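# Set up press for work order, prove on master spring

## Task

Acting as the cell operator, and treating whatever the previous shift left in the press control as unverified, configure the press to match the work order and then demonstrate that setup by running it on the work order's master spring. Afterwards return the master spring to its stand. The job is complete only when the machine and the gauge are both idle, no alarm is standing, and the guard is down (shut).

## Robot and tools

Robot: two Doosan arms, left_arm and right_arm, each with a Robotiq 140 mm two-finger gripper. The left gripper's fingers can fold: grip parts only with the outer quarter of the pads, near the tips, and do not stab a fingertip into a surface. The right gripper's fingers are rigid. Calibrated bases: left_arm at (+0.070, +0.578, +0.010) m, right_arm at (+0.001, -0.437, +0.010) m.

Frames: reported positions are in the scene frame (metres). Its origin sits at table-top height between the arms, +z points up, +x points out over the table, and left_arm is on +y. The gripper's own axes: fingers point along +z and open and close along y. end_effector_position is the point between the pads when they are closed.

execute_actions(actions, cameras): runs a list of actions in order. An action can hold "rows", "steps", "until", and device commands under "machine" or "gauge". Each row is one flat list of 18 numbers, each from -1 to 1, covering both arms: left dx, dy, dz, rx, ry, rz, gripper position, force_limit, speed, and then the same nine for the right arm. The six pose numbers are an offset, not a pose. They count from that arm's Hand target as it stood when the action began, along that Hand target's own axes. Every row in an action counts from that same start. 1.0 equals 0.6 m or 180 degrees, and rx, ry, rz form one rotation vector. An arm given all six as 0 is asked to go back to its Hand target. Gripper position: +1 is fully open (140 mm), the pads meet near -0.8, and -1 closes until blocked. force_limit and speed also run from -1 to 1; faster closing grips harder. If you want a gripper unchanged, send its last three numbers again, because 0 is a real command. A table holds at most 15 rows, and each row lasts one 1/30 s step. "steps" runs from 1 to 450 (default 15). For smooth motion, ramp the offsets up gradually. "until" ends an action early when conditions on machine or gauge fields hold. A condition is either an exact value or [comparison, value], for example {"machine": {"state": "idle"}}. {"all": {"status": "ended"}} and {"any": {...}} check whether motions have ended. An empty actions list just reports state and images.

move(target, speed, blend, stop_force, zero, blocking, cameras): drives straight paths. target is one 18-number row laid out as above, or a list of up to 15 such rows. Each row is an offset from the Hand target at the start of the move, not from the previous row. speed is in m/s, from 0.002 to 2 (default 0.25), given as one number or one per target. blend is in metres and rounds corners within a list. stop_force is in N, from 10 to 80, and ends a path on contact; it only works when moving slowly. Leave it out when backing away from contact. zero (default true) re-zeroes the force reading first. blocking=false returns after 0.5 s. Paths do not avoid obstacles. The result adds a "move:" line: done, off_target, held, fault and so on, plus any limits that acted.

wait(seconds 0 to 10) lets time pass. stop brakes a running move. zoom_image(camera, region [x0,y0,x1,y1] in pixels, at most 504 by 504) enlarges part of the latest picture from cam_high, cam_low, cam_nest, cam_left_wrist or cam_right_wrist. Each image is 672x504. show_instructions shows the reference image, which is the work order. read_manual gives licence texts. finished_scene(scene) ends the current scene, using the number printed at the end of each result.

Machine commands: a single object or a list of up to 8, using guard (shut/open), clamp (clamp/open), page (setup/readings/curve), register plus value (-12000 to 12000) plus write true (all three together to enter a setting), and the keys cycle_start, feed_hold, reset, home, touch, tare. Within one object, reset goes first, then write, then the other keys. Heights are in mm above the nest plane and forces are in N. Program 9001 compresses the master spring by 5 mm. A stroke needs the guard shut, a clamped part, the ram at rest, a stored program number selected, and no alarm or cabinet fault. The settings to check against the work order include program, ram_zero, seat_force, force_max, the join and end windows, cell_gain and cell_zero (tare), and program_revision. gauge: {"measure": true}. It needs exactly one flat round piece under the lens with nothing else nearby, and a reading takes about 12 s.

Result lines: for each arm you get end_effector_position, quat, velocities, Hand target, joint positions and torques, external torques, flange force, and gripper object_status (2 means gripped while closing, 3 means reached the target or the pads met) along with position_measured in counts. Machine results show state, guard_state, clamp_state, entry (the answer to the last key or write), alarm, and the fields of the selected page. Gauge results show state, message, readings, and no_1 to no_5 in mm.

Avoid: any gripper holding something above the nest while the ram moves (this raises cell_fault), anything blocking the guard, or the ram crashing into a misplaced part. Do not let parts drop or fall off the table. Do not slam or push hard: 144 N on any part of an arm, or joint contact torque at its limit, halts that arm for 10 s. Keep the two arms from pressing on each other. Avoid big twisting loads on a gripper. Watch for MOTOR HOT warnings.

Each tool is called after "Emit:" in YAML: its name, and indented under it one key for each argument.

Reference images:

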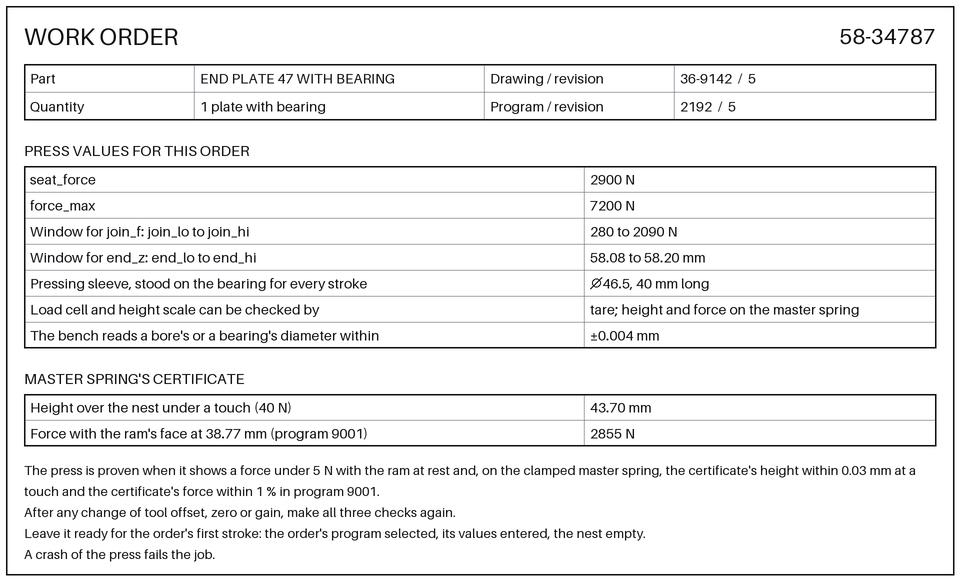

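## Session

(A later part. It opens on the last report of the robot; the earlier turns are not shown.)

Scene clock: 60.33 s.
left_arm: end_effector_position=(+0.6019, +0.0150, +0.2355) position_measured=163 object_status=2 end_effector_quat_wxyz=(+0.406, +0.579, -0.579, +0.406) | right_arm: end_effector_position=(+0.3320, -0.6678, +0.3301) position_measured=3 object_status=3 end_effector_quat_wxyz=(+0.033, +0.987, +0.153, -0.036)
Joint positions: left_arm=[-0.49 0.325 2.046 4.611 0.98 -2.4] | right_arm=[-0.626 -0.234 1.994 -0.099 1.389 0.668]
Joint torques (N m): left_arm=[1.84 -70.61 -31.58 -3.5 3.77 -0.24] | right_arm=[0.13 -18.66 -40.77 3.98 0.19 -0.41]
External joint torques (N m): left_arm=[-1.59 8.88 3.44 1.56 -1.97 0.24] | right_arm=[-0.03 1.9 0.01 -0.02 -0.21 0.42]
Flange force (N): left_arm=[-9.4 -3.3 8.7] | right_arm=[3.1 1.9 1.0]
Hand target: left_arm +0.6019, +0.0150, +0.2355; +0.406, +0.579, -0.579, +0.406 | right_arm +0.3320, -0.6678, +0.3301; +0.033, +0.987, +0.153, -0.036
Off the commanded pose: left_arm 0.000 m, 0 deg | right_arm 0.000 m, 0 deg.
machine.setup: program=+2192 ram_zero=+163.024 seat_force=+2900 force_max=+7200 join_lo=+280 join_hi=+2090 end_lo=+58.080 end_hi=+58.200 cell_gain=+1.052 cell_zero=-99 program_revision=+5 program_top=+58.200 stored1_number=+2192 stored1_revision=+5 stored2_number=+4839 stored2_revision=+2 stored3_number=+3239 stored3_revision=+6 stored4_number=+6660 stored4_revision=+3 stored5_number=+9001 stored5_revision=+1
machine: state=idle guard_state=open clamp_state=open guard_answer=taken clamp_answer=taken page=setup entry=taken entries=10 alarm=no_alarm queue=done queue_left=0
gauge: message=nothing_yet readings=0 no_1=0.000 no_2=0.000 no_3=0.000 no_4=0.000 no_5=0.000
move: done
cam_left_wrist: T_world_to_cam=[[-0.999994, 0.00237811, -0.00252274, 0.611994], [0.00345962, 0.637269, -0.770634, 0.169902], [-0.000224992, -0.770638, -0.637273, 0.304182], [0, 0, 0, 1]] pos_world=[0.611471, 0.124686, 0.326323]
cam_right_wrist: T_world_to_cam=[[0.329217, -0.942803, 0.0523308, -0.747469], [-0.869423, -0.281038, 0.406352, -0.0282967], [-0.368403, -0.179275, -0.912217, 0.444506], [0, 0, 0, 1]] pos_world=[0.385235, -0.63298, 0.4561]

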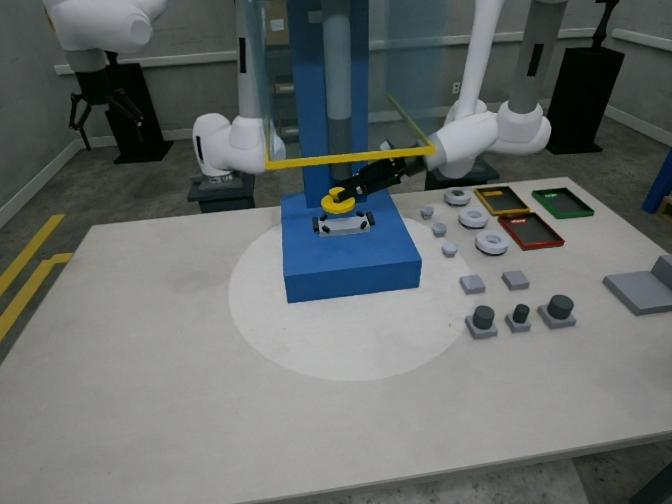

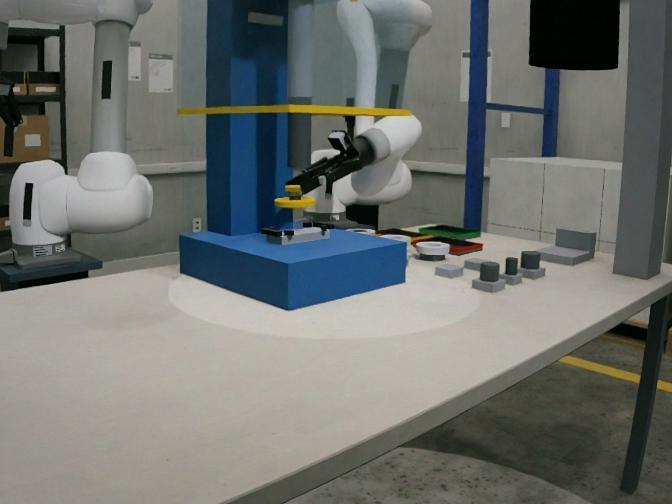

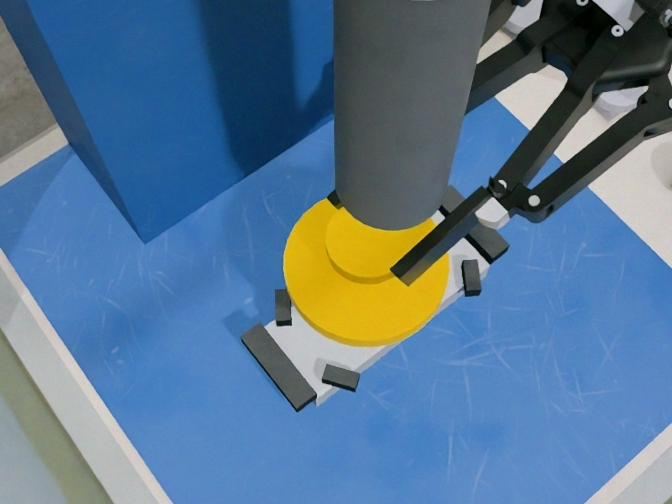

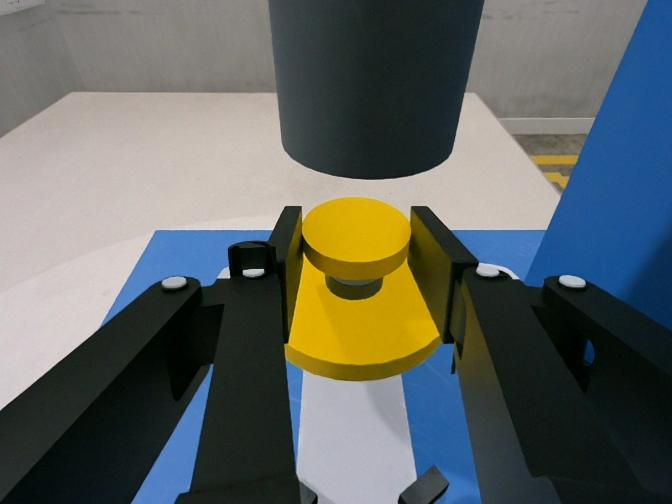

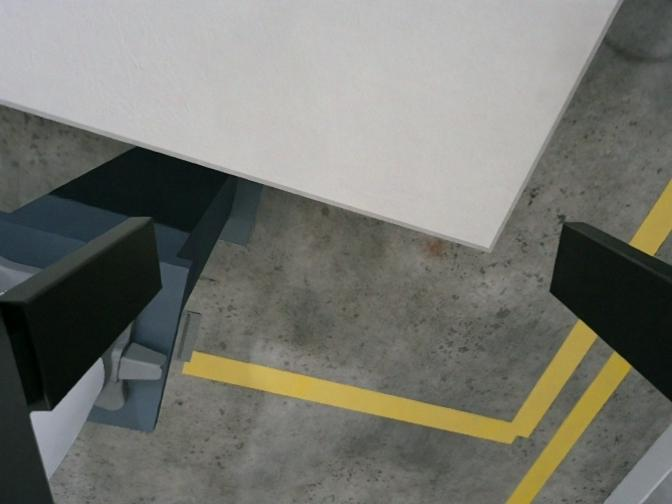

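Emit:
move:
  target: [-0.0527,-0.0033,0.0015,0,0,0,-1,0.3,-1,0,0,0,0,0,0,1,1,1]
  speed: 0.06
  cameras: ["cam_nest"]

Emit:
move:
  target: [-0.0783,0,0.0285,0,0,0,-1,0.3,-1,0,0,0,0,0,0,1,1,1]
  speed: 0.012
  stop_force: 12
  cameras: ["cam_nest","cam_low","cam_left_wrist"]

Emit:
zoom_image:
  camera: "cam_low"
  region: [170, 100, 430, 300]

Scene clock: 61.97 s.
left_arm: end_effector_position=(+0.6039, +0.0249, +0.2055) position_measured=163 object_status=2 end_effector_quat_wxyz=(+0.406, +0.579, -0.579, +0.406) | right_arm: end_effector_position=(+0.3320, -0.6678, +0.3301) position_measured=3 object_status=3 end_effector_quat_wxyz=(+0.033, +0.987, +0.153, -0.036)
Joint positions: left_arm=[-0.473 0.363 2.067 4.585 0.997 -2.331] | right_arm=[-0.626 -0.234 1.994 -0.099 1.389 0.668]
Joint torques (N m): left_arm=[2.57 -72.39 -29.11 -3.27 3.78 -0.18] | right_arm=[0.39 -18.82 -40.79 3.97 0.19 -0.47]
External joint torques (N m): left_arm=[-2.6 9.01 2.98 1.35 -1.84 0.18] | right_arm=[-0.14 1.86 -0.07 0.02 -0.21 0.47]
Flange force (N): left_arm=[-9.4 -3.1 10.3] | right_arm=[3.0 2.1 0.9]
Hand target: left_arm +0.6039, +0.0249, +0.2054; +0.406, +0.579, -0.579, +0.406 | right_arm +0.3320, -0.6678, +0.3301; +0.033, +0.987, +0.153, -0.036
Off the commanded pose: left_arm 0.000 m, 0 deg | right_arm 0.000 m, 0 deg.
machine.setup: program=+2192 ram_zero=+163.024 seat_force=+2900 force_max=+7200 join_lo=+280 join_hi=+2090 end_lo=+58.080 end_hi=+58.200 cell_gain=+1.052 cell_zero=-99 program_revision=+5 program_top=+58.200 stored1_number=+2192 stored1_revision=+5 stored2_number=+4839 stored2_revision=+2 stored3_number=+3239 stored3_revision=+6 stored4_number=+6660 stored4_revision=+3 stored5_number=+9001 stored5_revision=+1
machine: state=idle guard_state=open clamp_state=open guard_answer=taken clamp_answer=taken page=setup entry=taken entries=10 alarm=no_alarm queue=done queue_left=0
gauge: message=nothing_yet readings=0 no_1=0.000 no_2=0.000 no_3=0.000 no_4=0.000 no_5=0.000
move: done

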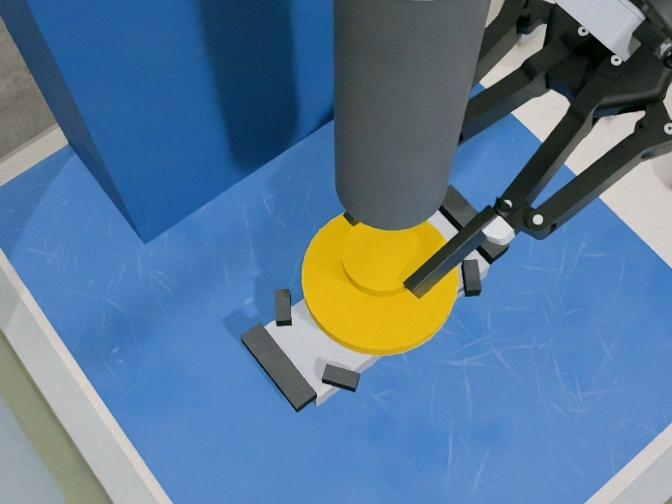

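Scene clock: 66.10 s.
left_arm: end_effector_position=(+0.6039, +0.0248, +0.1682) position_measured=163 object_status=2 end_effector_quat_wxyz=(+0.406, +0.579, -0.579, +0.406) | right_arm: end_effector_position=(+0.3320, -0.6678, +0.3301) position_measured=3 object_status=3 end_effector_quat_wxyz=(+0.033, +0.987, +0.153, -0.036)
Joint positions: left_arm=[-0.474 0.417 2.084 4.54 1.008 -2.248] | right_arm=[-0.626 -0.234 1.994 -0.099 1.389 0.668]
Joint torques (N m): left_arm=[0.14 -58.58 -19.25 -0.25 -1.77 -0.1] | right_arm=[0.15 -18.62 -40.72 3.97 0.18 -0.46]
External joint torques (N m): left_arm=[0.35 -7.58 -4.24 -1.6 3.83 0.1] | right_arm=[-0.06 1.73 -0.08 0.01 -0.2 0.46]
Flange force (N): left_arm=[8.2 0.5 -5.6] | right_arm=[3.0 1.8 0.8]
Hand target: left_arm +0.6039, +0.0248, +0.1683; +0.406, +0.579, -0.579, +0.406 (not the last commanded pose) | right_arm +0.3320, -0.6678, +0.3301; +0.033, +0.987, +0.153, -0.036
Off the commanded pose: left_arm 0.013 m, 0 deg | right_arm 0.000 m, 0 deg.
machine.setup: program=+2192 ram_zero=+163.024 seat_force=+2900 force_max=+7200 join_lo=+280 join_hi=+2090 end_lo=+58.080 end_hi=+58.200 cell_gain=+1.052 cell_zero=-99 program_revision=+5 program_top=+58.200 stored1_number=+2192 stored1_revision=+5 stored2_number=+4839 stored2_revision=+2 stored3_number=+3239 stored3_revision=+6 stored4_number=+6660 stored4_revision=+3 stored5_number=+9001 stored5_revision=+1
machine: state=idle guard_state=open clamp_state=open guard_answer=taken clamp_answer=taken page=setup entry=taken entries=10 alarm=no_alarm queue=done queue_left=0
gauge: message=nothing_yet readings=0 no_1=0.000 no_2=0.000 no_3=0.000 no_4=0.000 no_5=0.000
move: contact (left_arm)
cam_left_wrist: T_world_to_cam=[[-0.999994, 0.00244111, -0.00260051, 0.613813], [0.0035596, 0.636883, -0.770952, 0.111859], [-0.000225761, -0.770956, -0.636888, 0.268788], [0, 0, 0, 1]] pos_world=[0.613471, 0.134484, 0.259022]
Images, in order (width x height): cam_low 672x504, cam_nest 672x504, cam_left_wrist 672x504.

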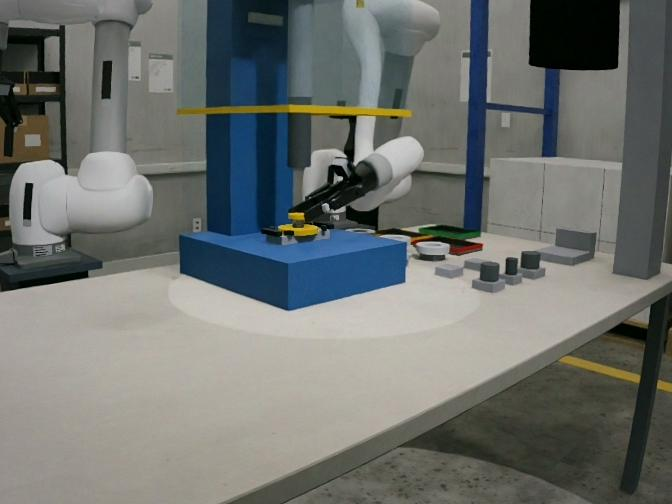

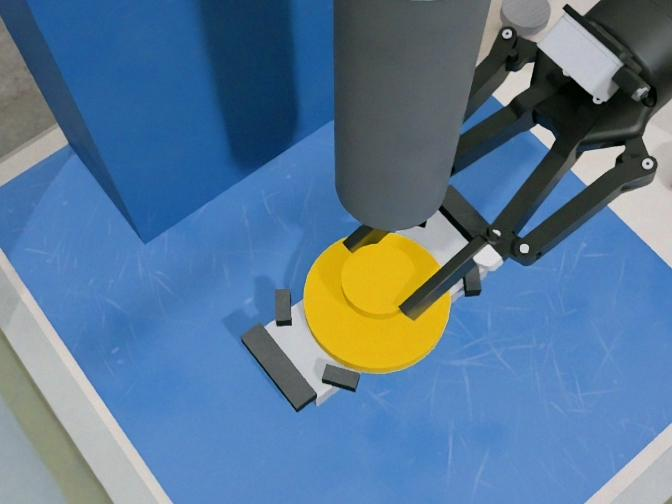

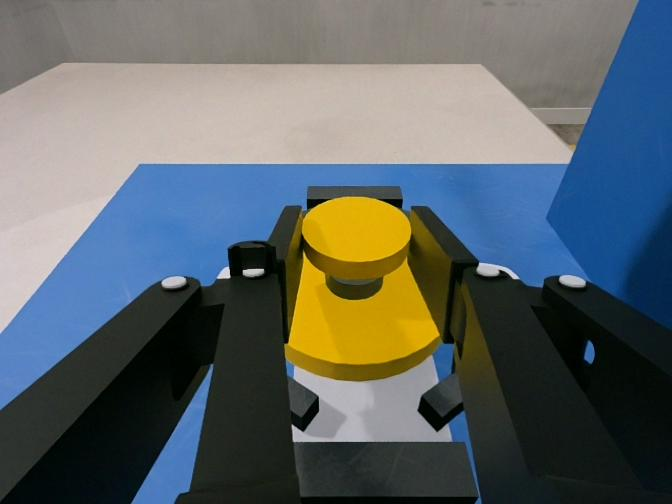

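Scaled by 1.938.

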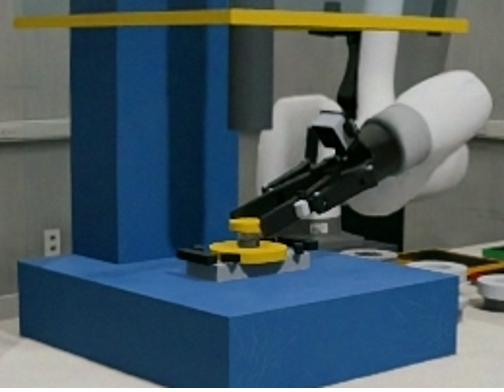

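Emit:
execute_actions:
  actions:
    - {"rows":[[0.0037,0,-0.0013,0,0,0,-1,0.3,-1,0,0,0,0,0,0,1,1,1]],"steps":20}
    - {"rows":[[0,0,0,0,0,0,0.3,0.3,-0.9,0,0,0,0,0,0,1,1,1]],"steps":75}
  cameras: ["cam_nest","cam_left_wrist"]

Emit:
move:
  target: [-0.1525,0,-0.5655,0,0,0,0.3,0.3,-0.9,0,0,0,0,0,0,1,1,1]
  speed: 0.15
  cameras: ["cam_nest","cam_high"]

Emit:
execute_actions:
  actions:
    - {"machine":{"clamp":"clamp"},"steps":75}
  cameras: ["cam_nest","cam_low","cam_left_wrist"]

Scene clock: 70.43 s.
left_arm: end_effector_position=(+0.6039, +0.0248, +0.1706) position_measured=91 object_status=3 end_effector_quat_wxyz=(+0.406, +0.579, -0.579, +0.406) | right_arm: end_effector_position=(+0.3320, -0.6678, +0.3301) position_measured=3 object_status=3 end_effector_quat_wxyz=(+0.033, +0.987, +0.153, -0.036)
Joint positions: left_arm=[-0.474 0.413 2.083 4.543 1.008 -2.253] | right_arm=[-0.626 -0.234 1.994 -0.099 1.389 0.668]
Joint torques (N m): left_arm=[2.8 -69.46 -22.87 -1.69 2.03 -0.19] | right_arm=[0.42 -18.75 -40.83 4.01 0.16 -0.46]
External joint torques (N m): left_arm=[-2.69 3.55 -0.76 -0.17 0.02 0.19] | right_arm=[-0.48 1.96 0.03 -0.04 -0.19 0.46]
External joint torques at the end of the 1st action: left_arm=[-2.15 8.98 2.79 1.25 -2.03 0.15] | right_arm=[-0.31 1.87 -0.01 0.01 -0.17 0.46]
Flange force (N): left_arm=[-3.0 -2.5 7.9] | right_arm=[2.3 2.6 1.1]
Flange force at the end of the 1st action (N): left_arm=[-9.9 -3.1 9.6] | right_arm=[2.6 2.3 0.9]
Hand target: left_arm +0.6039, +0.0248, +0.1706; +0.406, +0.579, -0.579, +0.406 | right_arm +0.3320, -0.6678, +0.3301; +0.033, +0.987, +0.153, -0.036
Off the commanded pose: left_arm 0.000 m, 0 deg | right_arm 0.000 m, 0 deg.
machine.setup: program=+2192 ram_zero=+163.024 seat_force=+2900 force_max=+7200 join_lo=+280 join_hi=+2090 end_lo=+58.080 end_hi=+58.200 cell_gain=+1.052 cell_zero=-99 program_revision=+5 program_top=+58.200 stored1_number=+2192 stored1_revision=+5 stored2_number=+4839 stored2_revision=+2 stored3_number=+3239 stored3_revision=+6 stored4_number=+6660 stored4_revision=+3 stored5_number=+9001 stored5_revision=+1
machine: state=idle guard_state=open clamp_state=open guard_answer=taken clamp_answer=taken page=setup entry=taken entries=10 alarm=no_alarm queue=done queue_left=0
gauge: message=nothing_yet readings=0 no_1=0.000 no_2=0.000 no_3=0.000 no_4=0.000 no_5=0.000
cam_left_wrist: T_world_to_cam=[[-0.999994, 0.00244111, -0.00260051, 0.613819], [0.0035596, 0.636883, -0.770952, 0.11371], [-0.000225761, -0.770956, -0.636888, 0.270316], [0, 0, 0, 1]] pos_world=[0.613471, 0.134484, 0.261422]

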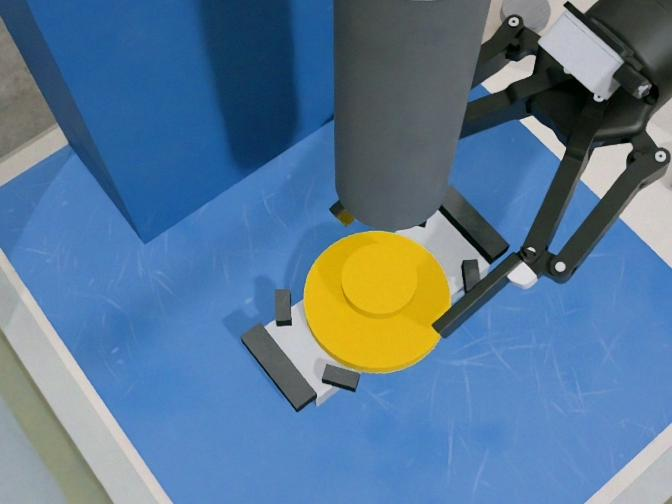

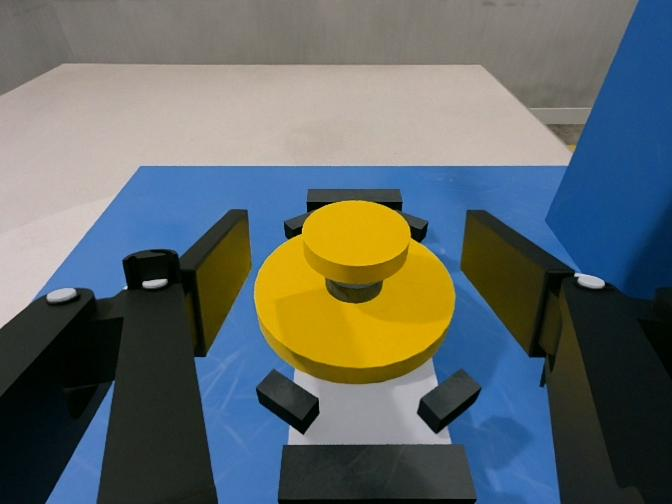

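Scene clock: 73.10 s.
left_arm: end_effector_position=(+0.6042, +0.3749, +0.2002) position_measured=91 object_status=3 end_effector_quat_wxyz=(+0.406, +0.579, -0.579, +0.406) | right_arm: end_effector_position=(+0.3320, -0.6678, +0.3301) position_measured=3 object_status=3 end_effector_quat_wxyz=(+0.033, +0.987, +0.153, -0.036)
Joint positions: left_arm=[0.147 0.322 2.146 5.038 1.385 -2.25] | right_arm=[-0.626 -0.234 1.994 -0.099 1.389 0.668]
Joint torques (N m): left_arm=[2.72 -59.65 -22.57 -0.56 2.09 -0.19] | right_arm=[0.45 -18.59 -40.83 3.98 0.14 -0.47]
External joint torques (N m): left_arm=[-2.77 3.3 -0.69 -0.2 -0.03 0.19] | right_arm=[-0.38 2 0.14 -0.02 -0.16 0.47]
Flange force (N): left_arm=[-3.3 -5.7 5.7] | right_arm=[2.5 2.4 1.2]
Hand target: left_arm +0.6042, +0.3750, +0.2002; +0.406, +0.579, -0.579, +0.406 | right_arm +0.3320, -0.6678, +0.3301; +0.033, +0.987, +0.153, -0.036
Off the commanded pose: left_arm 0.000 m, 0 deg | right_arm 0.000 m, 0 deg.
machine.setup: program=+2192 ram_zero=+163.024 seat_force=+2900 force_max=+7200 join_lo=+280 join_hi=+2090 end_lo=+58.080 end_hi=+58.200 cell_gain=+1.052 cell_zero=-99 program_revision=+5 program_top=+58.200 stored1_number=+2192 stored1_revision=+5 stored2_number=+4839 stored2_revision=+2 stored3_number=+3239 stored3_revision=+6 stored4_number=+6660 stored4_revision=+3 stored5_number=+9001 stored5_revision=+1
machine: state=idle guard_state=open clamp_state=open guard_answer=taken clamp_answer=taken page=setup entry=taken entries=10 alarm=no_alarm queue=done queue_left=0
gauge: message=nothing_yet readings=0 no_1=0.000 no_2=0.000 no_3=0.000 no_4=0.000 no_5=0.000
move: done
Images, in order (width x height): cam_high 672x504, cam_nest 672x504.

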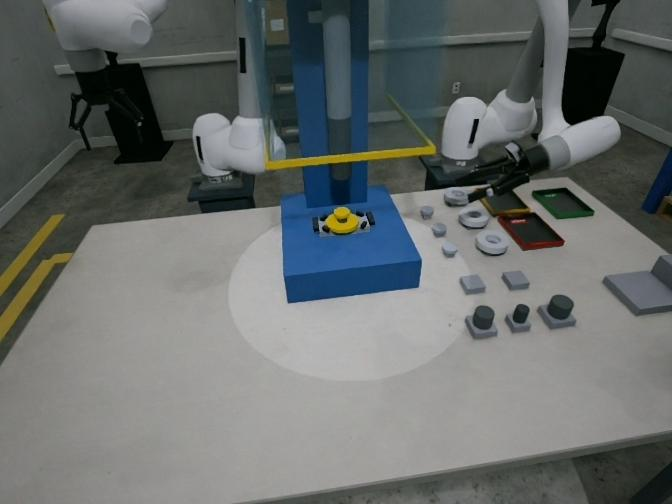

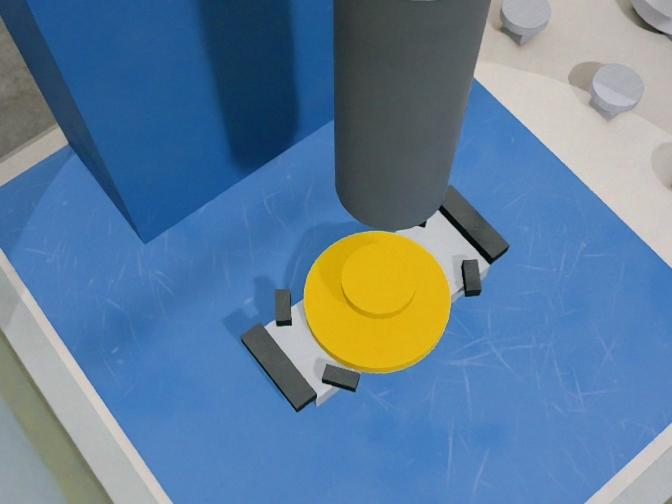

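Scene clock: 75.80 s.
left_arm: end_effector_position=(+0.6042, +0.3750, +0.2002) position_measured=91 object_status=3 end_effector_quat_wxyz=(+0.406, +0.579, -0.579, +0.406) | right_arm: end_effector_position=(+0.3320, -0.6678, +0.3301) position_measured=3 object_status=3 end_effector_quat_wxyz=(+0.033, +0.987, +0.153, -0.036)
Joint positions: left_arm=[0.147 0.322 2.146 5.038 1.385 -2.25] | right_arm=[-0.626 -0.234 1.994 -0.099 1.389 0.668]
Joint torques (N m): left_arm=[2.21 -59.71 -22.73 -0.54 2.03 -0.22] | right_arm=[0.24 -18.83 -40.8 3.97 0.15 -0.46]
External joint torques (N m): left_arm=[-2.33 3.37 -0.57 -0.22 0.02 0.22] | right_arm=[-0.16 2.01 -0.01 0 -0.17 0.46]
Flange force (N): left_arm=[-3.8 -5.5 5.0] | right_arm=[3.1 2.2 0.9]
Hand target: left_arm +0.6042, +0.3750, +0.2002; +0.406, +0.579, -0.579, +0.406 | right_arm +0.3320, -0.6678, +0.3301; +0.033, +0.987, +0.153, -0.036
Tool commands: left_gripper/position=+0.3 left_gripper/force_limit=+0.3 left_gripper/speed=-0.9 right_gripper/position=+1.0 right_gripper/force_limit=+1.0 right_gripper/speed=+1.0
Off the commanded pose: left_arm 0.000 m, 0 deg | right_arm 0.000 m, 0 deg.
machine.setup: program=+2192 ram_zero=+163.024 seat_force=+2900 force_max=+7200 join_lo=+280 join_hi=+2090 end_lo=+58.080 end_hi=+58.200 cell_gain=+1.052 cell_zero=-99 program_revision=+5 program_top=+58.200 stored1_number=+2192 stored1_revision=+5 stored2_number=+4839 stored2_revision=+2 stored3_number=+3239 stored3_revision=+6 stored4_number=+6660 stored4_revision=+3 stored5_number=+9001 stored5_revision=+1
machine: state=idle guard_state=open clamp_state=clamped guard_answer=taken clamp_answer=taken page=setup entry=taken entries=10 alarm=no_alarm queue=done queue_left=0
gauge: message=nothing_yet readings=0 no_1=0.000 no_2=0.000 no_3=0.000 no_4=0.000 no_5=0.000
cam_left_wrist: T_world_to_cam=[[-0.999993, 0.00250532, -0.00267717, 0.613332], [0.00365959, 0.636883, -0.770952, -0.0865688], [-0.00022644, -0.770957, -0.636888, 0.559157], [0, 0, 0, 1]] pos_world=[0.613772, 0.484684, 0.291022]
Images, in order (width x height): cam_low 672x504, cam_nest 672x504, cam_left_wrist 672x504.

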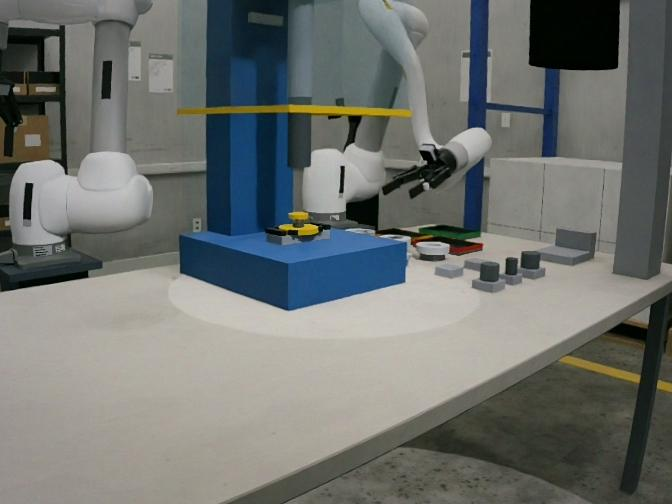

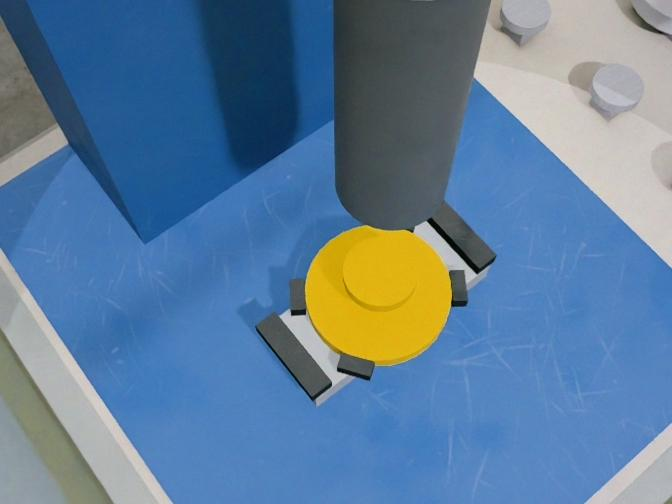

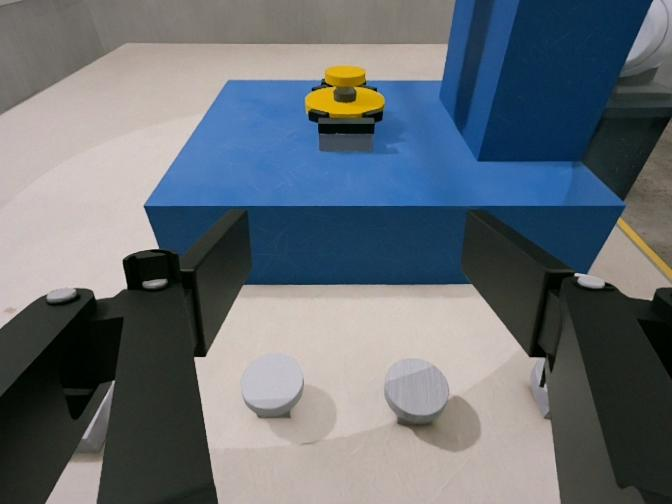

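Emit:
execute_actions:
  actions:
    - {"machine":[{"guard":"shut"},{"page":"readings"},{"tare":true},{"touch":true}],"steps":450,"until":{"machine":{"queue":"done"}}}
  cameras: []

Emit:
execute_actions:
  actions:
    - {"steps":150,"until":{"all":{"status":"ended"}}}
  cameras: []

Scene clock: 89.07 s.
left_arm: end_effector_position=(+0.6042, +0.3750, +0.2002) position_measured=91 object_status=3 end_effector_quat_wxyz=(+0.406, +0.579, -0.579, +0.406) | right_arm: end_effector_position=(+0.3320, -0.6678, +0.3301) position_measured=3 object_status=3 end_effector_quat_wxyz=(+0.033, +0.987, +0.153, -0.036)
Joint positions: left_arm=[0.147 0.322 2.146 5.038 1.385 -2.25] | right_arm=[-0.626 -0.234 1.994 -0.099 1.389 0.668]
Joint torques (N m): left_arm=[2.37 -59.74 -22.55 -0.59 2.08 -0.27] | right_arm=[0.31 -18.66 -40.78 3.99 0.18 -0.47]
External joint torques (N m): left_arm=[-2.41 3.36 -0.76 -0.17 -0.02 0.27] | right_arm=[-0.24 1.52 -0.13 -0.01 -0.2 0.47]
Flange force (N): left_arm=[-3.8 -5.8 5.0] | right_arm=[2.4 1.8 0.7]
Hand target: left_arm +0.6042, +0.3750, +0.2002; +0.406, +0.579, -0.579, +0.406 | right_arm +0.3320, -0.6678, +0.3301; +0.033, +0.987, +0.153, -0.036
Tool commands: left_gripper/position=+0.3 left_gripper/force_limit=+0.3 left_gripper/speed=-0.9 right_gripper/position=+1.0 right_gripper/force_limit=+1.0 right_gripper/speed=+1.0
Off the commanded pose: left_arm 0.000 m, 0 deg | right_arm 0.000 m, 0 deg.
machine.readings: force=+0 touch_z=+44.435 join_f=+0 peak_f=+0 end_z=+0.000 ok=+0 pos_z=+156.976 cycles=+0
machine: state=idle guard_state=shut clamp_state=clamped guard_answer=taken clamp_answer=taken page=readings entry=taken entries=12 alarm=no_alarm queue=done queue_left=0
gauge: message=nothing_yet readings=0 no_1=0.000 no_2=0.000 no_3=0.000 no_4=0.000 no_5=0.000

Scene clock: 89.30 s.
left_arm: end_effector_position=(+0.6042, +0.3750, +0.2002) position_measured=91 object_status=3 end_effector_quat_wxyz=(+0.406, +0.579, -0.579, +0.406) | right_arm: end_effector_position=(+0.3320, -0.6678, +0.3301) position_measured=3 object_status=3 end_effector_quat_wxyz=(+0.033, +0.987, +0.153, -0.036)
Joint positions: left_arm=[0.147 0.322 2.146 5.038 1.385 -2.25] | right_arm=[-0.626 -0.234 1.994 -0.099 1.389 0.668]
Joint torques (N m): left_arm=[2.26 -59.94 -22.56 -0.6 2.03 -0.24] | right_arm=[0.27 -18.61 -40.85 3.98 0.18 -0.44]
External joint torques (N m): left_arm=[-2.18 3.54 -0.68 -0.15 0.03 0.24] | right_arm=[-0.24 1.83 -0.01 0 -0.2 0.45]
Flange force (N): left_arm=[-4.1 -5.8 4.7] | right_arm=[2.7 2.1 1.0]
Hand target: left_arm +0.6042, +0.3750, +0.2002; +0.406, +0.579, -0.579, +0.406 | right_arm +0.3320, -0.6678, +0.3301; +0.033, +0.987, +0.153, -0.036
Tool commands: left_gripper/position=+0.3 left_gripper/force_limit=+0.3 left_gripper/speed=-0.9 right_gripper/position=+1.0 right_gripper/force_limit=+1.0 right_gripper/speed=+1.0
Off the commanded pose: left_arm 0.000 m, 0 deg | right_arm 0.000 m, 0 deg.
machine.readings: force=+0 touch_z=+44.435 join_f=+0 peak_f=+0 end_z=+0.000 ok=+0 pos_z=+156.976 cycles=+0
machine: state=idle guard_state=shut clamp_state=clamped guard_answer=taken clamp_answer=taken page=readings entry=taken entries=12 alarm=no_alarm queue=done queue_left=0
gauge: message=nothing_yet readings=0 no_1=0.000 no_2=0.000 no_3=0.000 no_4=0.000 no_5=0.000

Emit:
execute_actions:
  actions:
    - {"machine":[{"register":"ram_zero","value":163.759,"write":true},{"tare":true},{"touch":true},{"register":"program","value":9001,"write":true}],"steps":450,"until":{"machine":{"queue":"done"}}}
    - {"machine":{"cycle_start":true},"steps":450,"until":{"any":{"status":"ended"}}}
  cameras: []

Emit:
execute_actions:
  actions:
    - {"machine":{"page":"curve"},"steps":200,"until":{"all":{"status":"ended"}}}
  cameras: []

Emit:
execute_actions:
  actions:
    - {"machine":{"page":"setup"},"steps":5}
  cameras: []

Scene clock: 105.17 s.
left_arm: end_effector_position=(+0.6042, +0.3750, +0.2002) position_measured=91 object_status=3 end_effector_quat_wxyz=(+0.406, +0.579, -0.579, +0.406) | right_arm: end_effector_position=(+0.3320, -0.6678, +0.3301) position_measured=3 object_status=3 end_effector_quat_wxyz=(+0.033, +0.987, +0.153, -0.036)
Joint positions: left_arm=[0.147 0.322 2.146 5.038 1.385 -2.25] | right_arm=[-0.626 -0.234 1.994 -0.099 1.389 0.668]
Joint torques (N m): left_arm=[2.34 -59.79 -22.39 -0.56 2.06 -0.2] | right_arm=[0.09 -18.61 -40.7 3.97 0.17 -0.46]
External joint torques (N m): left_arm=[-2.16 3.35 -0.89 -0.19 0 0.2] | right_arm=[0.09 1.31 -0.19 0.01 -0.18 0.46]
External joint torques at the end of the 1st action: left_arm=[-2.56 3.26 -0.76 -0.15 -0.04 0.19] | right_arm=[-0.39 2.28 -0.01 -0.04 -0.21 0.43]
Flange force (N): left_arm=[-3.7 -6.0 4.5] | right_arm=[2.9 1.1 0.4]
Flange force at the end of the 1st action (N): left_arm=[-3.4 -5.8 5.2] | right_arm=[2.9 2.9 1.2]
Hand target: left_arm +0.6042, +0.3750, +0.2002; +0.406, +0.579, -0.579, +0.406 | right_arm +0.3320, -0.6678, +0.3301; +0.033, +0.987, +0.153, -0.036
Tool commands: left_gripper/position=+0.3 left_gripper/force_limit=+0.3 left_gripper/speed=-0.9 right_gripper/position=+1.0 right_gripper/force_limit=+1.0 right_gripper/speed=+1.0
Off the commanded pose: left_arm 0.000 m, 0 deg | right_arm 0.000 m, 0 deg.
machine.readings: force=+0 touch_z=+43.690 join_f=+5930 peak_f=+6306 end_z=+38.768 ok=+0 pos_z=+156.241 cycles=+1
machine: state=done guard_state=shut clamp_state=clamped guard_answer=taken clamp_answer=taken page=readings entry=taken entries=17 alarm=no_alarm queue=done queue_left=0
gauge: message=nothing_yet readings=0 no_1=0.000 no_2=0.000 no_3=0.000 no_4=0.000 no_5=0.000

Scene clock: 105.43 s.
left_arm: end_effector_position=(+0.6042, +0.3750, +0.2002) position_measured=91 object_status=3 end_effector_quat_wxyz=(+0.406, +0.579, -0.579, +0.406) | right_arm: end_effector_position=(+0.3320, -0.6678, +0.3301) position_measured=3 object_status=3 end_effector_quat_wxyz=(+0.033, +0.987, +0.153, -0.036)
Joint positions: left_arm=[0.147 0.322 2.146 5.038 1.385 -2.25] | right_arm=[-0.626 -0.234 1.994 -0.099 1.389 0.668]
Joint torques (N m): left_arm=[2.46 -59.58 -22.52 -0.58 2.08 -0.19] | right_arm=[0.56 -18.58 -40.82 4.03 0.17 -0.42]
External joint torques (N m): left_arm=[-2.44 3.22 -0.73 -0.17 -0.03 0.18] | right_arm=[-0.48 1.11 -0.2 -0.04 -0.19 0.42]
Flange force (N): left_arm=[-3.4 -5.6 5.1] | right_arm=[1.4 1.8 0.5]
Hand target: left_arm +0.6042, +0.3750, +0.2002; +0.406, +0.579, -0.579, +0.406 | right_arm +0.3320, -0.6678, +0.3301; +0.033, +0.987, +0.153, -0.036
Tool commands: left_gripper/position=+0.3 left_gripper/force_limit=+0.3 left_gripper/speed=-0.9 right_gripper/position=+1.0 right_gripper/force_limit=+1.0 right_gripper/speed=+1.0
Off the commanded pose: left_arm 0.000 m, 0 deg | right_arm 0.000 m, 0 deg.
machine.curve: curve1_z=+44.770 curve1_f=+2 curve2_z=+43.913 curve2_f=+17 curve3_z=+43.056 curve3_f=+876 curve4_z=+42.199 curve4_f=+1954 curve5_z=+41.341 curve5_f=+3034 curve6_z=+40.484 curve6_f=+4115 curve7_z=+39.627 curve7_f=+5212 curve8_z=+38.770 curve8_f=+6304
machine: state=done guard_state=shut clamp_state=clamped guard_answer=taken clamp_answer=taken page=curve entry=taken entries=17 alarm=no_alarm queue=done queue_left=0
gauge: message=nothing_yet readings=0 no_1=0.000 no_2=0.000 no_3=0.000 no_4=0.000 no_5=0.000

Scene clock: 105.80 s.
left_arm: end_effector_position=(+0.6042, +0.3750, +0.2002) position_measured=91 object_status=3 end_effector_quat_wxyz=(+0.406, +0.579, -0.579, +0.406) | right_arm: end_effector_position=(+0.3320, -0.6678, +0.3301) position_measured=3 object_status=3 end_effector_quat_wxyz=(+0.033, +0.987, +0.153, -0.036)
Joint positions: left_arm=[0.147 0.322 2.146 5.038 1.385 -2.25] | right_arm=[-0.626 -0.234 1.994 -0.099 1.389 0.668]
Joint torques (N m): left_arm=[2.42 -59.79 -22.32 -0.62 2 -0.22] | right_arm=[0.32 -18.77 -40.78 3.98 0.17 -0.45]
External joint torques (N m): left_arm=[-2.4 3.4 -1.02 -0.14 0.05 0.22] | right_arm=[-0.28 1.88 -0.07 -0.01 -0.19 0.45]
Flange force (N): left_arm=[-3.6 -6.4 4.7] | right_arm=[2.7 2.3 0.9]
Hand target: left_arm +0.6042, +0.3750, +0.2002; +0.406, +0.579, -0.579, +0.406 | right_arm +0.3320, -0.6678, +0.3301; +0.033, +0.987, +0.153, -0.036
Tool commands: left_gripper/position=+0.3 left_gripper/force_limit=+0.3 left_gripper/speed=-0.9 right_gripper/position=+1.0 right_gripper/force_limit=+1.0 right_gripper/speed=+1.0
Off the commanded pose: left_arm 0.000 m, 0 deg | right_arm 0.000 m, 0 deg.
machine.setup: program=+9001 ram_zero=+163.759 seat_force=+2900 force_max=+7200 join_lo=+280 join_hi=+2090 end_lo=+58.080 end_hi=+58.200 cell_gain=+1.052 cell_zero=-99 program_revision=+1 program_top=+38.770 stored1_number=+2192 stored1_revision=+5 stored2_number=+4839 stored2_revision=+2 stored3_number=+3239 stored3_revision=+6 stored4_number=+6660 stored4_revision=+3 stored5_number=+9001 stored5_revision=+1
machine: state=done guard_state=shut clamp_state=clamped guard_answer=taken clamp_answer=taken page=setup entry=taken entries=17 alarm=no_alarm queue=done queue_left=0
gauge: message=nothing_yet readings=0 no_1=0.000 no_2=0.000 no_3=0.000 no_4=0.000 no_5=0.000

Emit:
execute_actions:
  actions:
    - {"machine":[{"register":"ram_zero","value":163.711,"write":true},{"register":"cell_gain","value":0.4717,"write":true},{"page":"readings"},{"tare":true},{"touch":true}],"steps":450,"until":{"machine":{"queue":"done"}}}
    - {"machine":{"cycle_start":true},"steps":450,"until":{"any":{"status":"ended"}}}
  cameras: []

Scene clock: 121.80 s.
left_arm: end_effector_position=(+0.6042, +0.3750, +0.2002) position_measured=91 object_status=3 end_effector_quat_wxyz=(+0.406, +0.579, -0.579, +0.406) | right_arm: end_effector_position=(+0.3320, -0.6678, +0.3301) position_measured=3 object_status=3 end_effector_quat_wxyz=(+0.033, +0.987, +0.153, -0.036)
Joint positions: left_arm=[0.147 0.322 2.146 5.038 1.385 -2.25] | right_arm=[-0.626 -0.234 1.994 -0.099 1.389 0.668]
Joint torques (N m): left_arm=[1.91 -59.61 -22.82 -0.63 2.11 -0.2] | right_arm=[-0.05 -19.06 -40.72 4.02 0.19 -0.39]
External joint torques (N m): left_arm=[-1.79 3.18 -0.5 -0.11 -0.06 0.2] | right_arm=[0.05 2.46 -0.07 -0.05 -0.21 0.4]
External joint torques at the end of the 1st action: left_arm=[-2.44 3.05 -0.74 -0.14 -0.01 0.18] | right_arm=[-0.44 2.57 0.03 -0.02 -0.21 0.49]
Flange force (N): left_arm=[-3.8 -5.0 4.0] | right_arm=[3.9 2.7 1.0]
Flange force at the end of the 1st action (N): left_arm=[-3.1 -5.5 4.9] | right_arm=[3.2 3.3 1.3]
Hand target: left_arm +0.6042, +0.3750, +0.2002; +0.406, +0.579, -0.579, +0.406 | right_arm +0.3320, -0.6678, +0.3301; +0.033, +0.987, +0.153, -0.036
Tool commands: left_gripper/position=+0.3 left_gripper/force_limit=+0.3 left_gripper/speed=-0.9 right_gripper/position=+1.0 right_gripper/force_limit=+1.0 right_gripper/speed=+1.0
Off the commanded pose: left_arm 0.000 m, 0 deg | right_arm 0.000 m, 0 deg.
machine.readings: force=+0 touch_z=+43.715 join_f=+2687 peak_f=+2851 end_z=+38.768 ok=+0 pos_z=+156.289 cycles=+2
machine: state=done guard_state=shut clamp_state=clamped guard_answer=taken clamp_answer=taken page=readings entry=taken entries=22 alarm=no_alarm queue=done queue_left=0
gauge: message=nothing_yet readings=0 no_1=0.000 no_2=0.000 no_3=0.000 no_4=0.000 no_5=0.000

Emit:
execute_actions:
  actions:
    - {"machine":[{"register":"program","value":2192,"write":true},{"page":"setup"},{"guard":"open"},{"clamp":"open"}],"steps":240,"until":{"machine":{"queue":"done"}}}
    - {"steps":60,"until":{"machine":{"clamp_state":"open"}}}
  cameras: ["cam_nest","cam_left_wrist"]

Emit:
move:
  target: [0.1505,0,0.5662,0,0,0,0.3,0.3,-0.9,0,0,0,0,0,0,1,1,1]
  speed: 0.12
  cameras: ["cam_nest","cam_left_wrist"]

Scene clock: 126.97 s.
left_arm: end_effector_position=(+0.6042, +0.3750, +0.2002) position_measured=91 object_status=3 end_effector_quat_wxyz=(+0.406, +0.579, -0.579, +0.406) | right_arm: end_effector_position=(+0.3320, -0.6678, +0.3301) position_measured=3 object_status=3 end_effector_quat_wxyz=(+0.033, +0.987, +0.153, -0.036)
Joint positions: left_arm=[0.147 0.322 2.146 5.038 1.385 -2.25] | right_arm=[-0.626 -0.234 1.994 -0.099 1.389 0.668]
Joint torques (N m): left_arm=[2.1 -59.66 -22.25 -0.6 2.06 -0.22] | right_arm=[0.24 -18.61 -40.85 4.01 0.17 -0.44]
External joint torques (N m): left_arm=[-2.11 3.31 -0.95 -0.15 0 0.21] | right_arm=[-0.35 2.19 0.11 -0.05 -0.2 0.45]
External joint torques at the end of the 1st action: left_arm=[-2.14 2.97 -0.92 -0.11 -0.07 0.19] | right_arm=[-0.42 2.07 -0.05 -0.01 -0.2 0.44]
Flange force (N): left_arm=[-3.7 -6.0 4.4] | right_arm=[2.8 2.6 1.3]
Flange force at the end of the 1st action (N): left_arm=[-3.2 -5.6 4.3] | right_arm=[2.6 2.7 1.0]
Hand target: left_arm +0.6042, +0.3750, +0.2002; +0.406, +0.579, -0.579, +0.406 | right_arm +0.3320, -0.6678, +0.3301; +0.033, +0.987, +0.153, -0.036
Tool commands: left_gripper/position=+0.3 left_gripper/force_limit=+0.3 left_gripper/speed=-0.9 right_gripper/position=+1.0 right_gripper/force_limit=+1.0 right_gripper/speed=+1.0
Off the commanded pose: left_arm 0.000 m, 0 deg | right_arm 0.000 m, 0 deg.
machine.setup: program=+2192 ram_zero=+163.711 seat_force=+2900 force_max=+7200 join_lo=+280 join_hi=+2090 end_lo=+58.080 end_hi=+58.200 cell_gain=+0.472 cell_zero=-99 program_revision=+5 program_top=+58.200 stored1_number=+2192 stored1_revision=+5 stored2_number=+4839 stored2_revision=+2 stored3_number=+3239 stored3_revision=+6 stored4_number=+6660 stored4_revision=+3 stored5_number=+9001 stored5_revision=+1
machine: state=idle guard_state=open clamp_state=open guard_answer=taken clamp_answer=taken page=setup entry=taken entries=23 alarm=no_alarm queue=done queue_left=0
gauge: message=nothing_yet readings=0 no_1=0.000 no_2=0.000 no_3=0.000 no_4=0.000 no_5=0.000
cam_left_wrist: T_world_to_cam=[[-0.999994, 0.00244111, -0.00260051, 0.613341], [0.0035596, 0.636883, -0.770952, -0.0865077], [-0.000225761, -0.770956, -0.636888, 0.559157], [0, 0, 0, 1]] pos_world=[0.613771, 0.484684, 0.291022]

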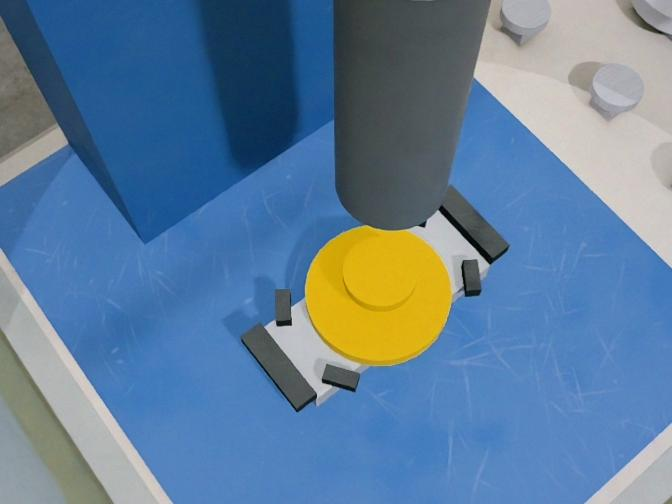

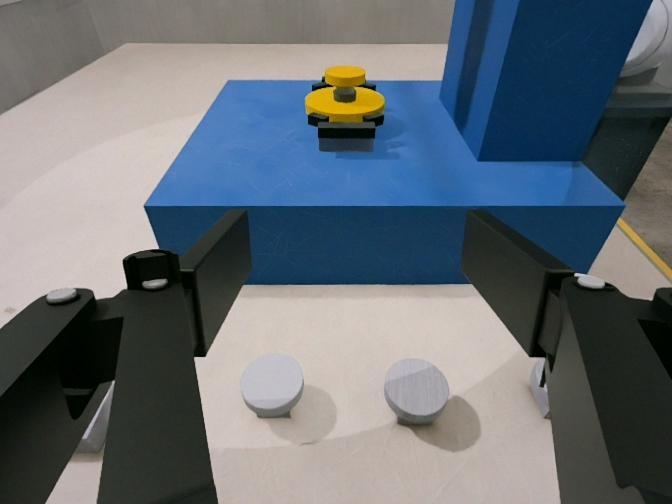

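Scene clock: 130.20 s.
left_arm: end_effector_position=(+0.6039, +0.0248, +0.1693) position_measured=91 object_status=3 end_effector_quat_wxyz=(+0.406, +0.579, -0.579, +0.406) | right_arm: end_effector_position=(+0.3320, -0.6678, +0.3301) position_measured=3 object_status=3 end_effector_quat_wxyz=(+0.033, +0.987, +0.153, -0.036)
Joint positions: left_arm=[-0.474 0.415 2.084 4.541 1.008 -2.25] | right_arm=[-0.626 -0.234 1.994 -0.099 1.389 0.668]
Joint torques (N m): left_arm=[2.78 -69.52 -22.82 -1.69 2.09 -0.21] | right_arm=[0.24 -18.66 -40.76 3.98 0.17 -0.49]
External joint torques (N m): left_arm=[-2.28 3.47 -0.72 -0.15 -0.04 0.21] | right_arm=[-0.08 1.32 -0.13 0.01 -0.18 0.49]
Flange force (N): left_arm=[-3.2 -2.6 7.3] | right_arm=[2.5 1.3 0.5]
Hand target: left_arm +0.6039, +0.0248, +0.1693; +0.406, +0.579, -0.579, +0.406 | right_arm +0.3320, -0.6678, +0.3301; +0.033, +0.987, +0.153, -0.036
Off the commanded pose: left_arm 0.000 m, 0 deg | right_arm 0.000 m, 0 deg.
machine.setup: program=+2192 ram_zero=+163.711 seat_force=+2900 force_max=+7200 join_lo=+280 join_hi=+2090 end_lo=+58.080 end_hi=+58.200 cell_gain=+0.472 cell_zero=-99 program_revision=+5 program_top=+58.200 stored1_number=+2192 stored1_revision=+5 stored2_number=+4839 stored2_revision=+2 stored3_number=+3239 stored3_revision=+6 stored4_number=+6660 stored4_revision=+3 stored5_number=+9001 stored5_revision=+1
machine: state=idle guard_state=open clamp_state=open guard_answer=taken clamp_answer=taken page=setup entry=taken entries=23 alarm=no_alarm queue=done queue_left=0
gauge: message=nothing_yet readings=0 no_1=0.000 no_2=0.000 no_3=0.000 no_4=0.000 no_5=0.000
move: done
cam_left_wrist: T_world_to_cam=[[-0.999993, 0.00250532, -0.00267717, 0.613827], [0.00365959, 0.636883, -0.770952, 0.112583], [-0.00022644, -0.770957, -0.636888, 0.269566], [0, 0, 0, 1]] pos_world=[0.613472, 0.134584, 0.260122]

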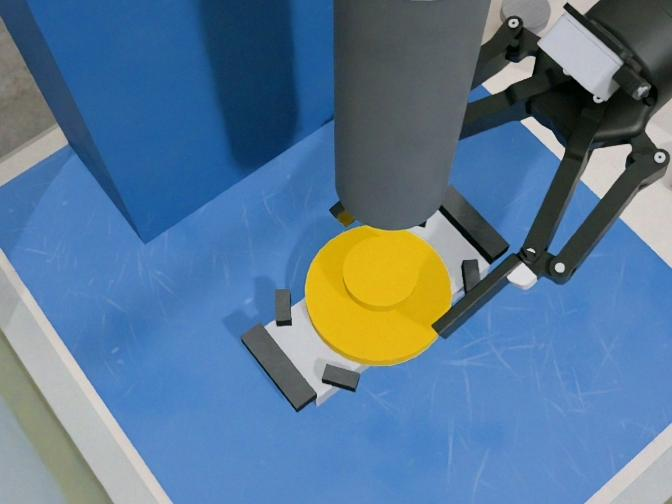

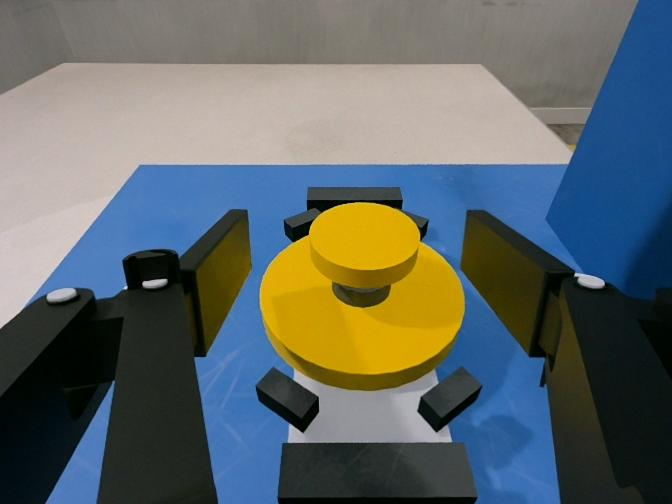

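Emit:
execute_actions:
  actions:
    - {"rows":[[-0.002,0.005,-0.0055,0,0,0,0.3,0.3,-0.9,0,0,0,0,0,0,1,1,1]],"steps":20}
    - {"rows":[[0,0,0,0,0,0,-1,0.3,-1,0,0,0,0,0,0,1,1,1]],"steps":110}
  cameras: ["cam_nest","cam_left_wrist"]

Scene clock: 135.07 s.
left_arm: end_effector_position=(+0.6009, +0.0283, +0.1693) position_measured=163 object_status=2 end_effector_quat_wxyz=(+0.406, +0.579, -0.579, +0.406) | right_arm: end_effector_position=(+0.3320, -0.6678, +0.3301) position_measured=3 object_status=3 end_effector_quat_wxyz=(+0.033, +0.987, +0.153, -0.036)
Joint positions: left_arm=[-0.471 0.41 2.092 4.542 1.01 -2.247] | right_arm=[-0.626 -0.234 1.994 -0.099 1.389 0.668]
Joint torques (N m): left_arm=[-0.42 -65.96 -22.9 -1.67 1.41 -0.13] | right_arm=[0.45 -18.76 -40.74 3.98 0.15 -0.46]
External joint torques (N m): left_arm=[0.71 0.48 -0.57 -0.19 0.66 0.13] | right_arm=[-0.41 1.65 -0.12 -0.01 -0.17 0.46]
External joint torques at the end of the 1st action: left_arm=[-1.9 3.15 -0.94 -0.14 -0.04 0.23] | right_arm=[-0.33 1.73 0.02 -0.02 -0.2 0.48]
Flange force (N): left_arm=[-1.4 -1.9 -0.4] | right_arm=[2.2 2.2 0.7]
Flange force at the end of the 1st action (N): left_arm=[-2.9 -3.0 6.6] | right_arm=[2.4 2.1 1.0]
Hand target: left_arm +0.6009, +0.0283, +0.1693; +0.406, +0.579, -0.579, +0.406 | right_arm +0.3320, -0.6678, +0.3301; +0.033, +0.987, +0.153, -0.036
Off the commanded pose: left_arm 0.000 m, 0 deg | right_arm 0.000 m, 0 deg.
machine.setup: program=+2192 ram_zero=+163.711 seat_force=+2900 force_max=+7200 join_lo=+280 join_hi=+2090 end_lo=+58.080 end_hi=+58.200 cell_gain=+0.472 cell_zero=-99 program_revision=+5 program_top=+58.200 stored1_number=+2192 stored1_revision=+5 stored2_number=+4839 stored2_revision=+2 stored3_number=+3239 stored3_revision=+6 stored4_number=+6660 stored4_revision=+3 stored5_number=+9001 stored5_revision=+1
machine: state=idle guard_state=open clamp_state=open guard_answer=taken clamp_answer=taken page=setup entry=taken entries=23 alarm=no_alarm queue=done queue_left=0
gauge: message=nothing_yet readings=0 no_1=0.000 no_2=0.000 no_3=0.000 no_4=0.000 no_5=0.000
cam_left_wrist: T_world_to_cam=[[-0.999993, 0.00250532, -0.00267717, 0.610818], [0.00365959, 0.636883, -0.770952, 0.110364], [-0.00022644, -0.770957, -0.636888, 0.272263], [0, 0, 0, 1]] pos_world=[0.610472, 0.138084, 0.260122]

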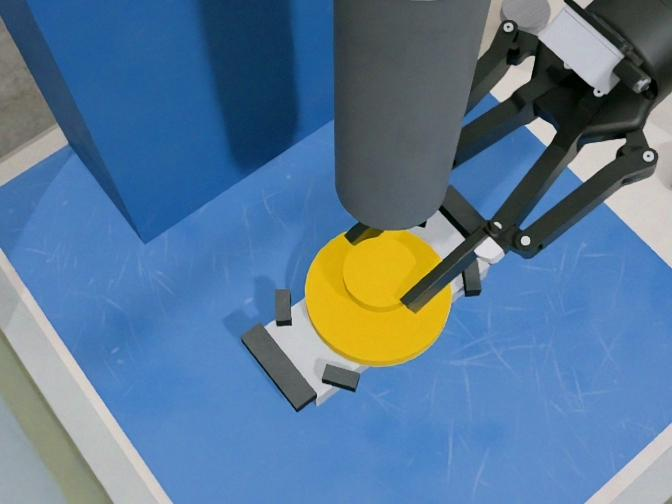

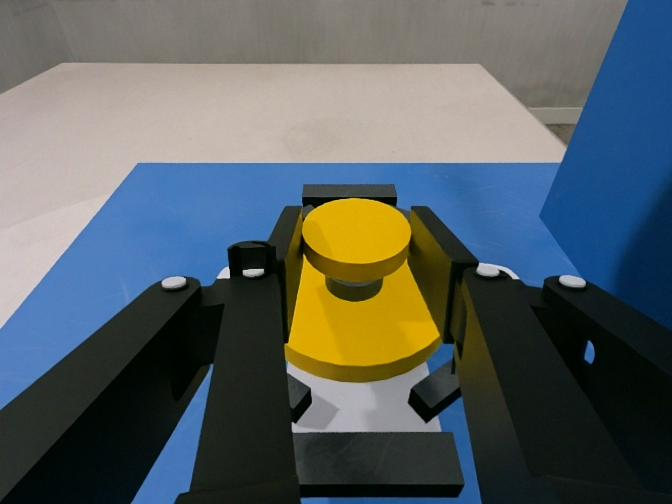

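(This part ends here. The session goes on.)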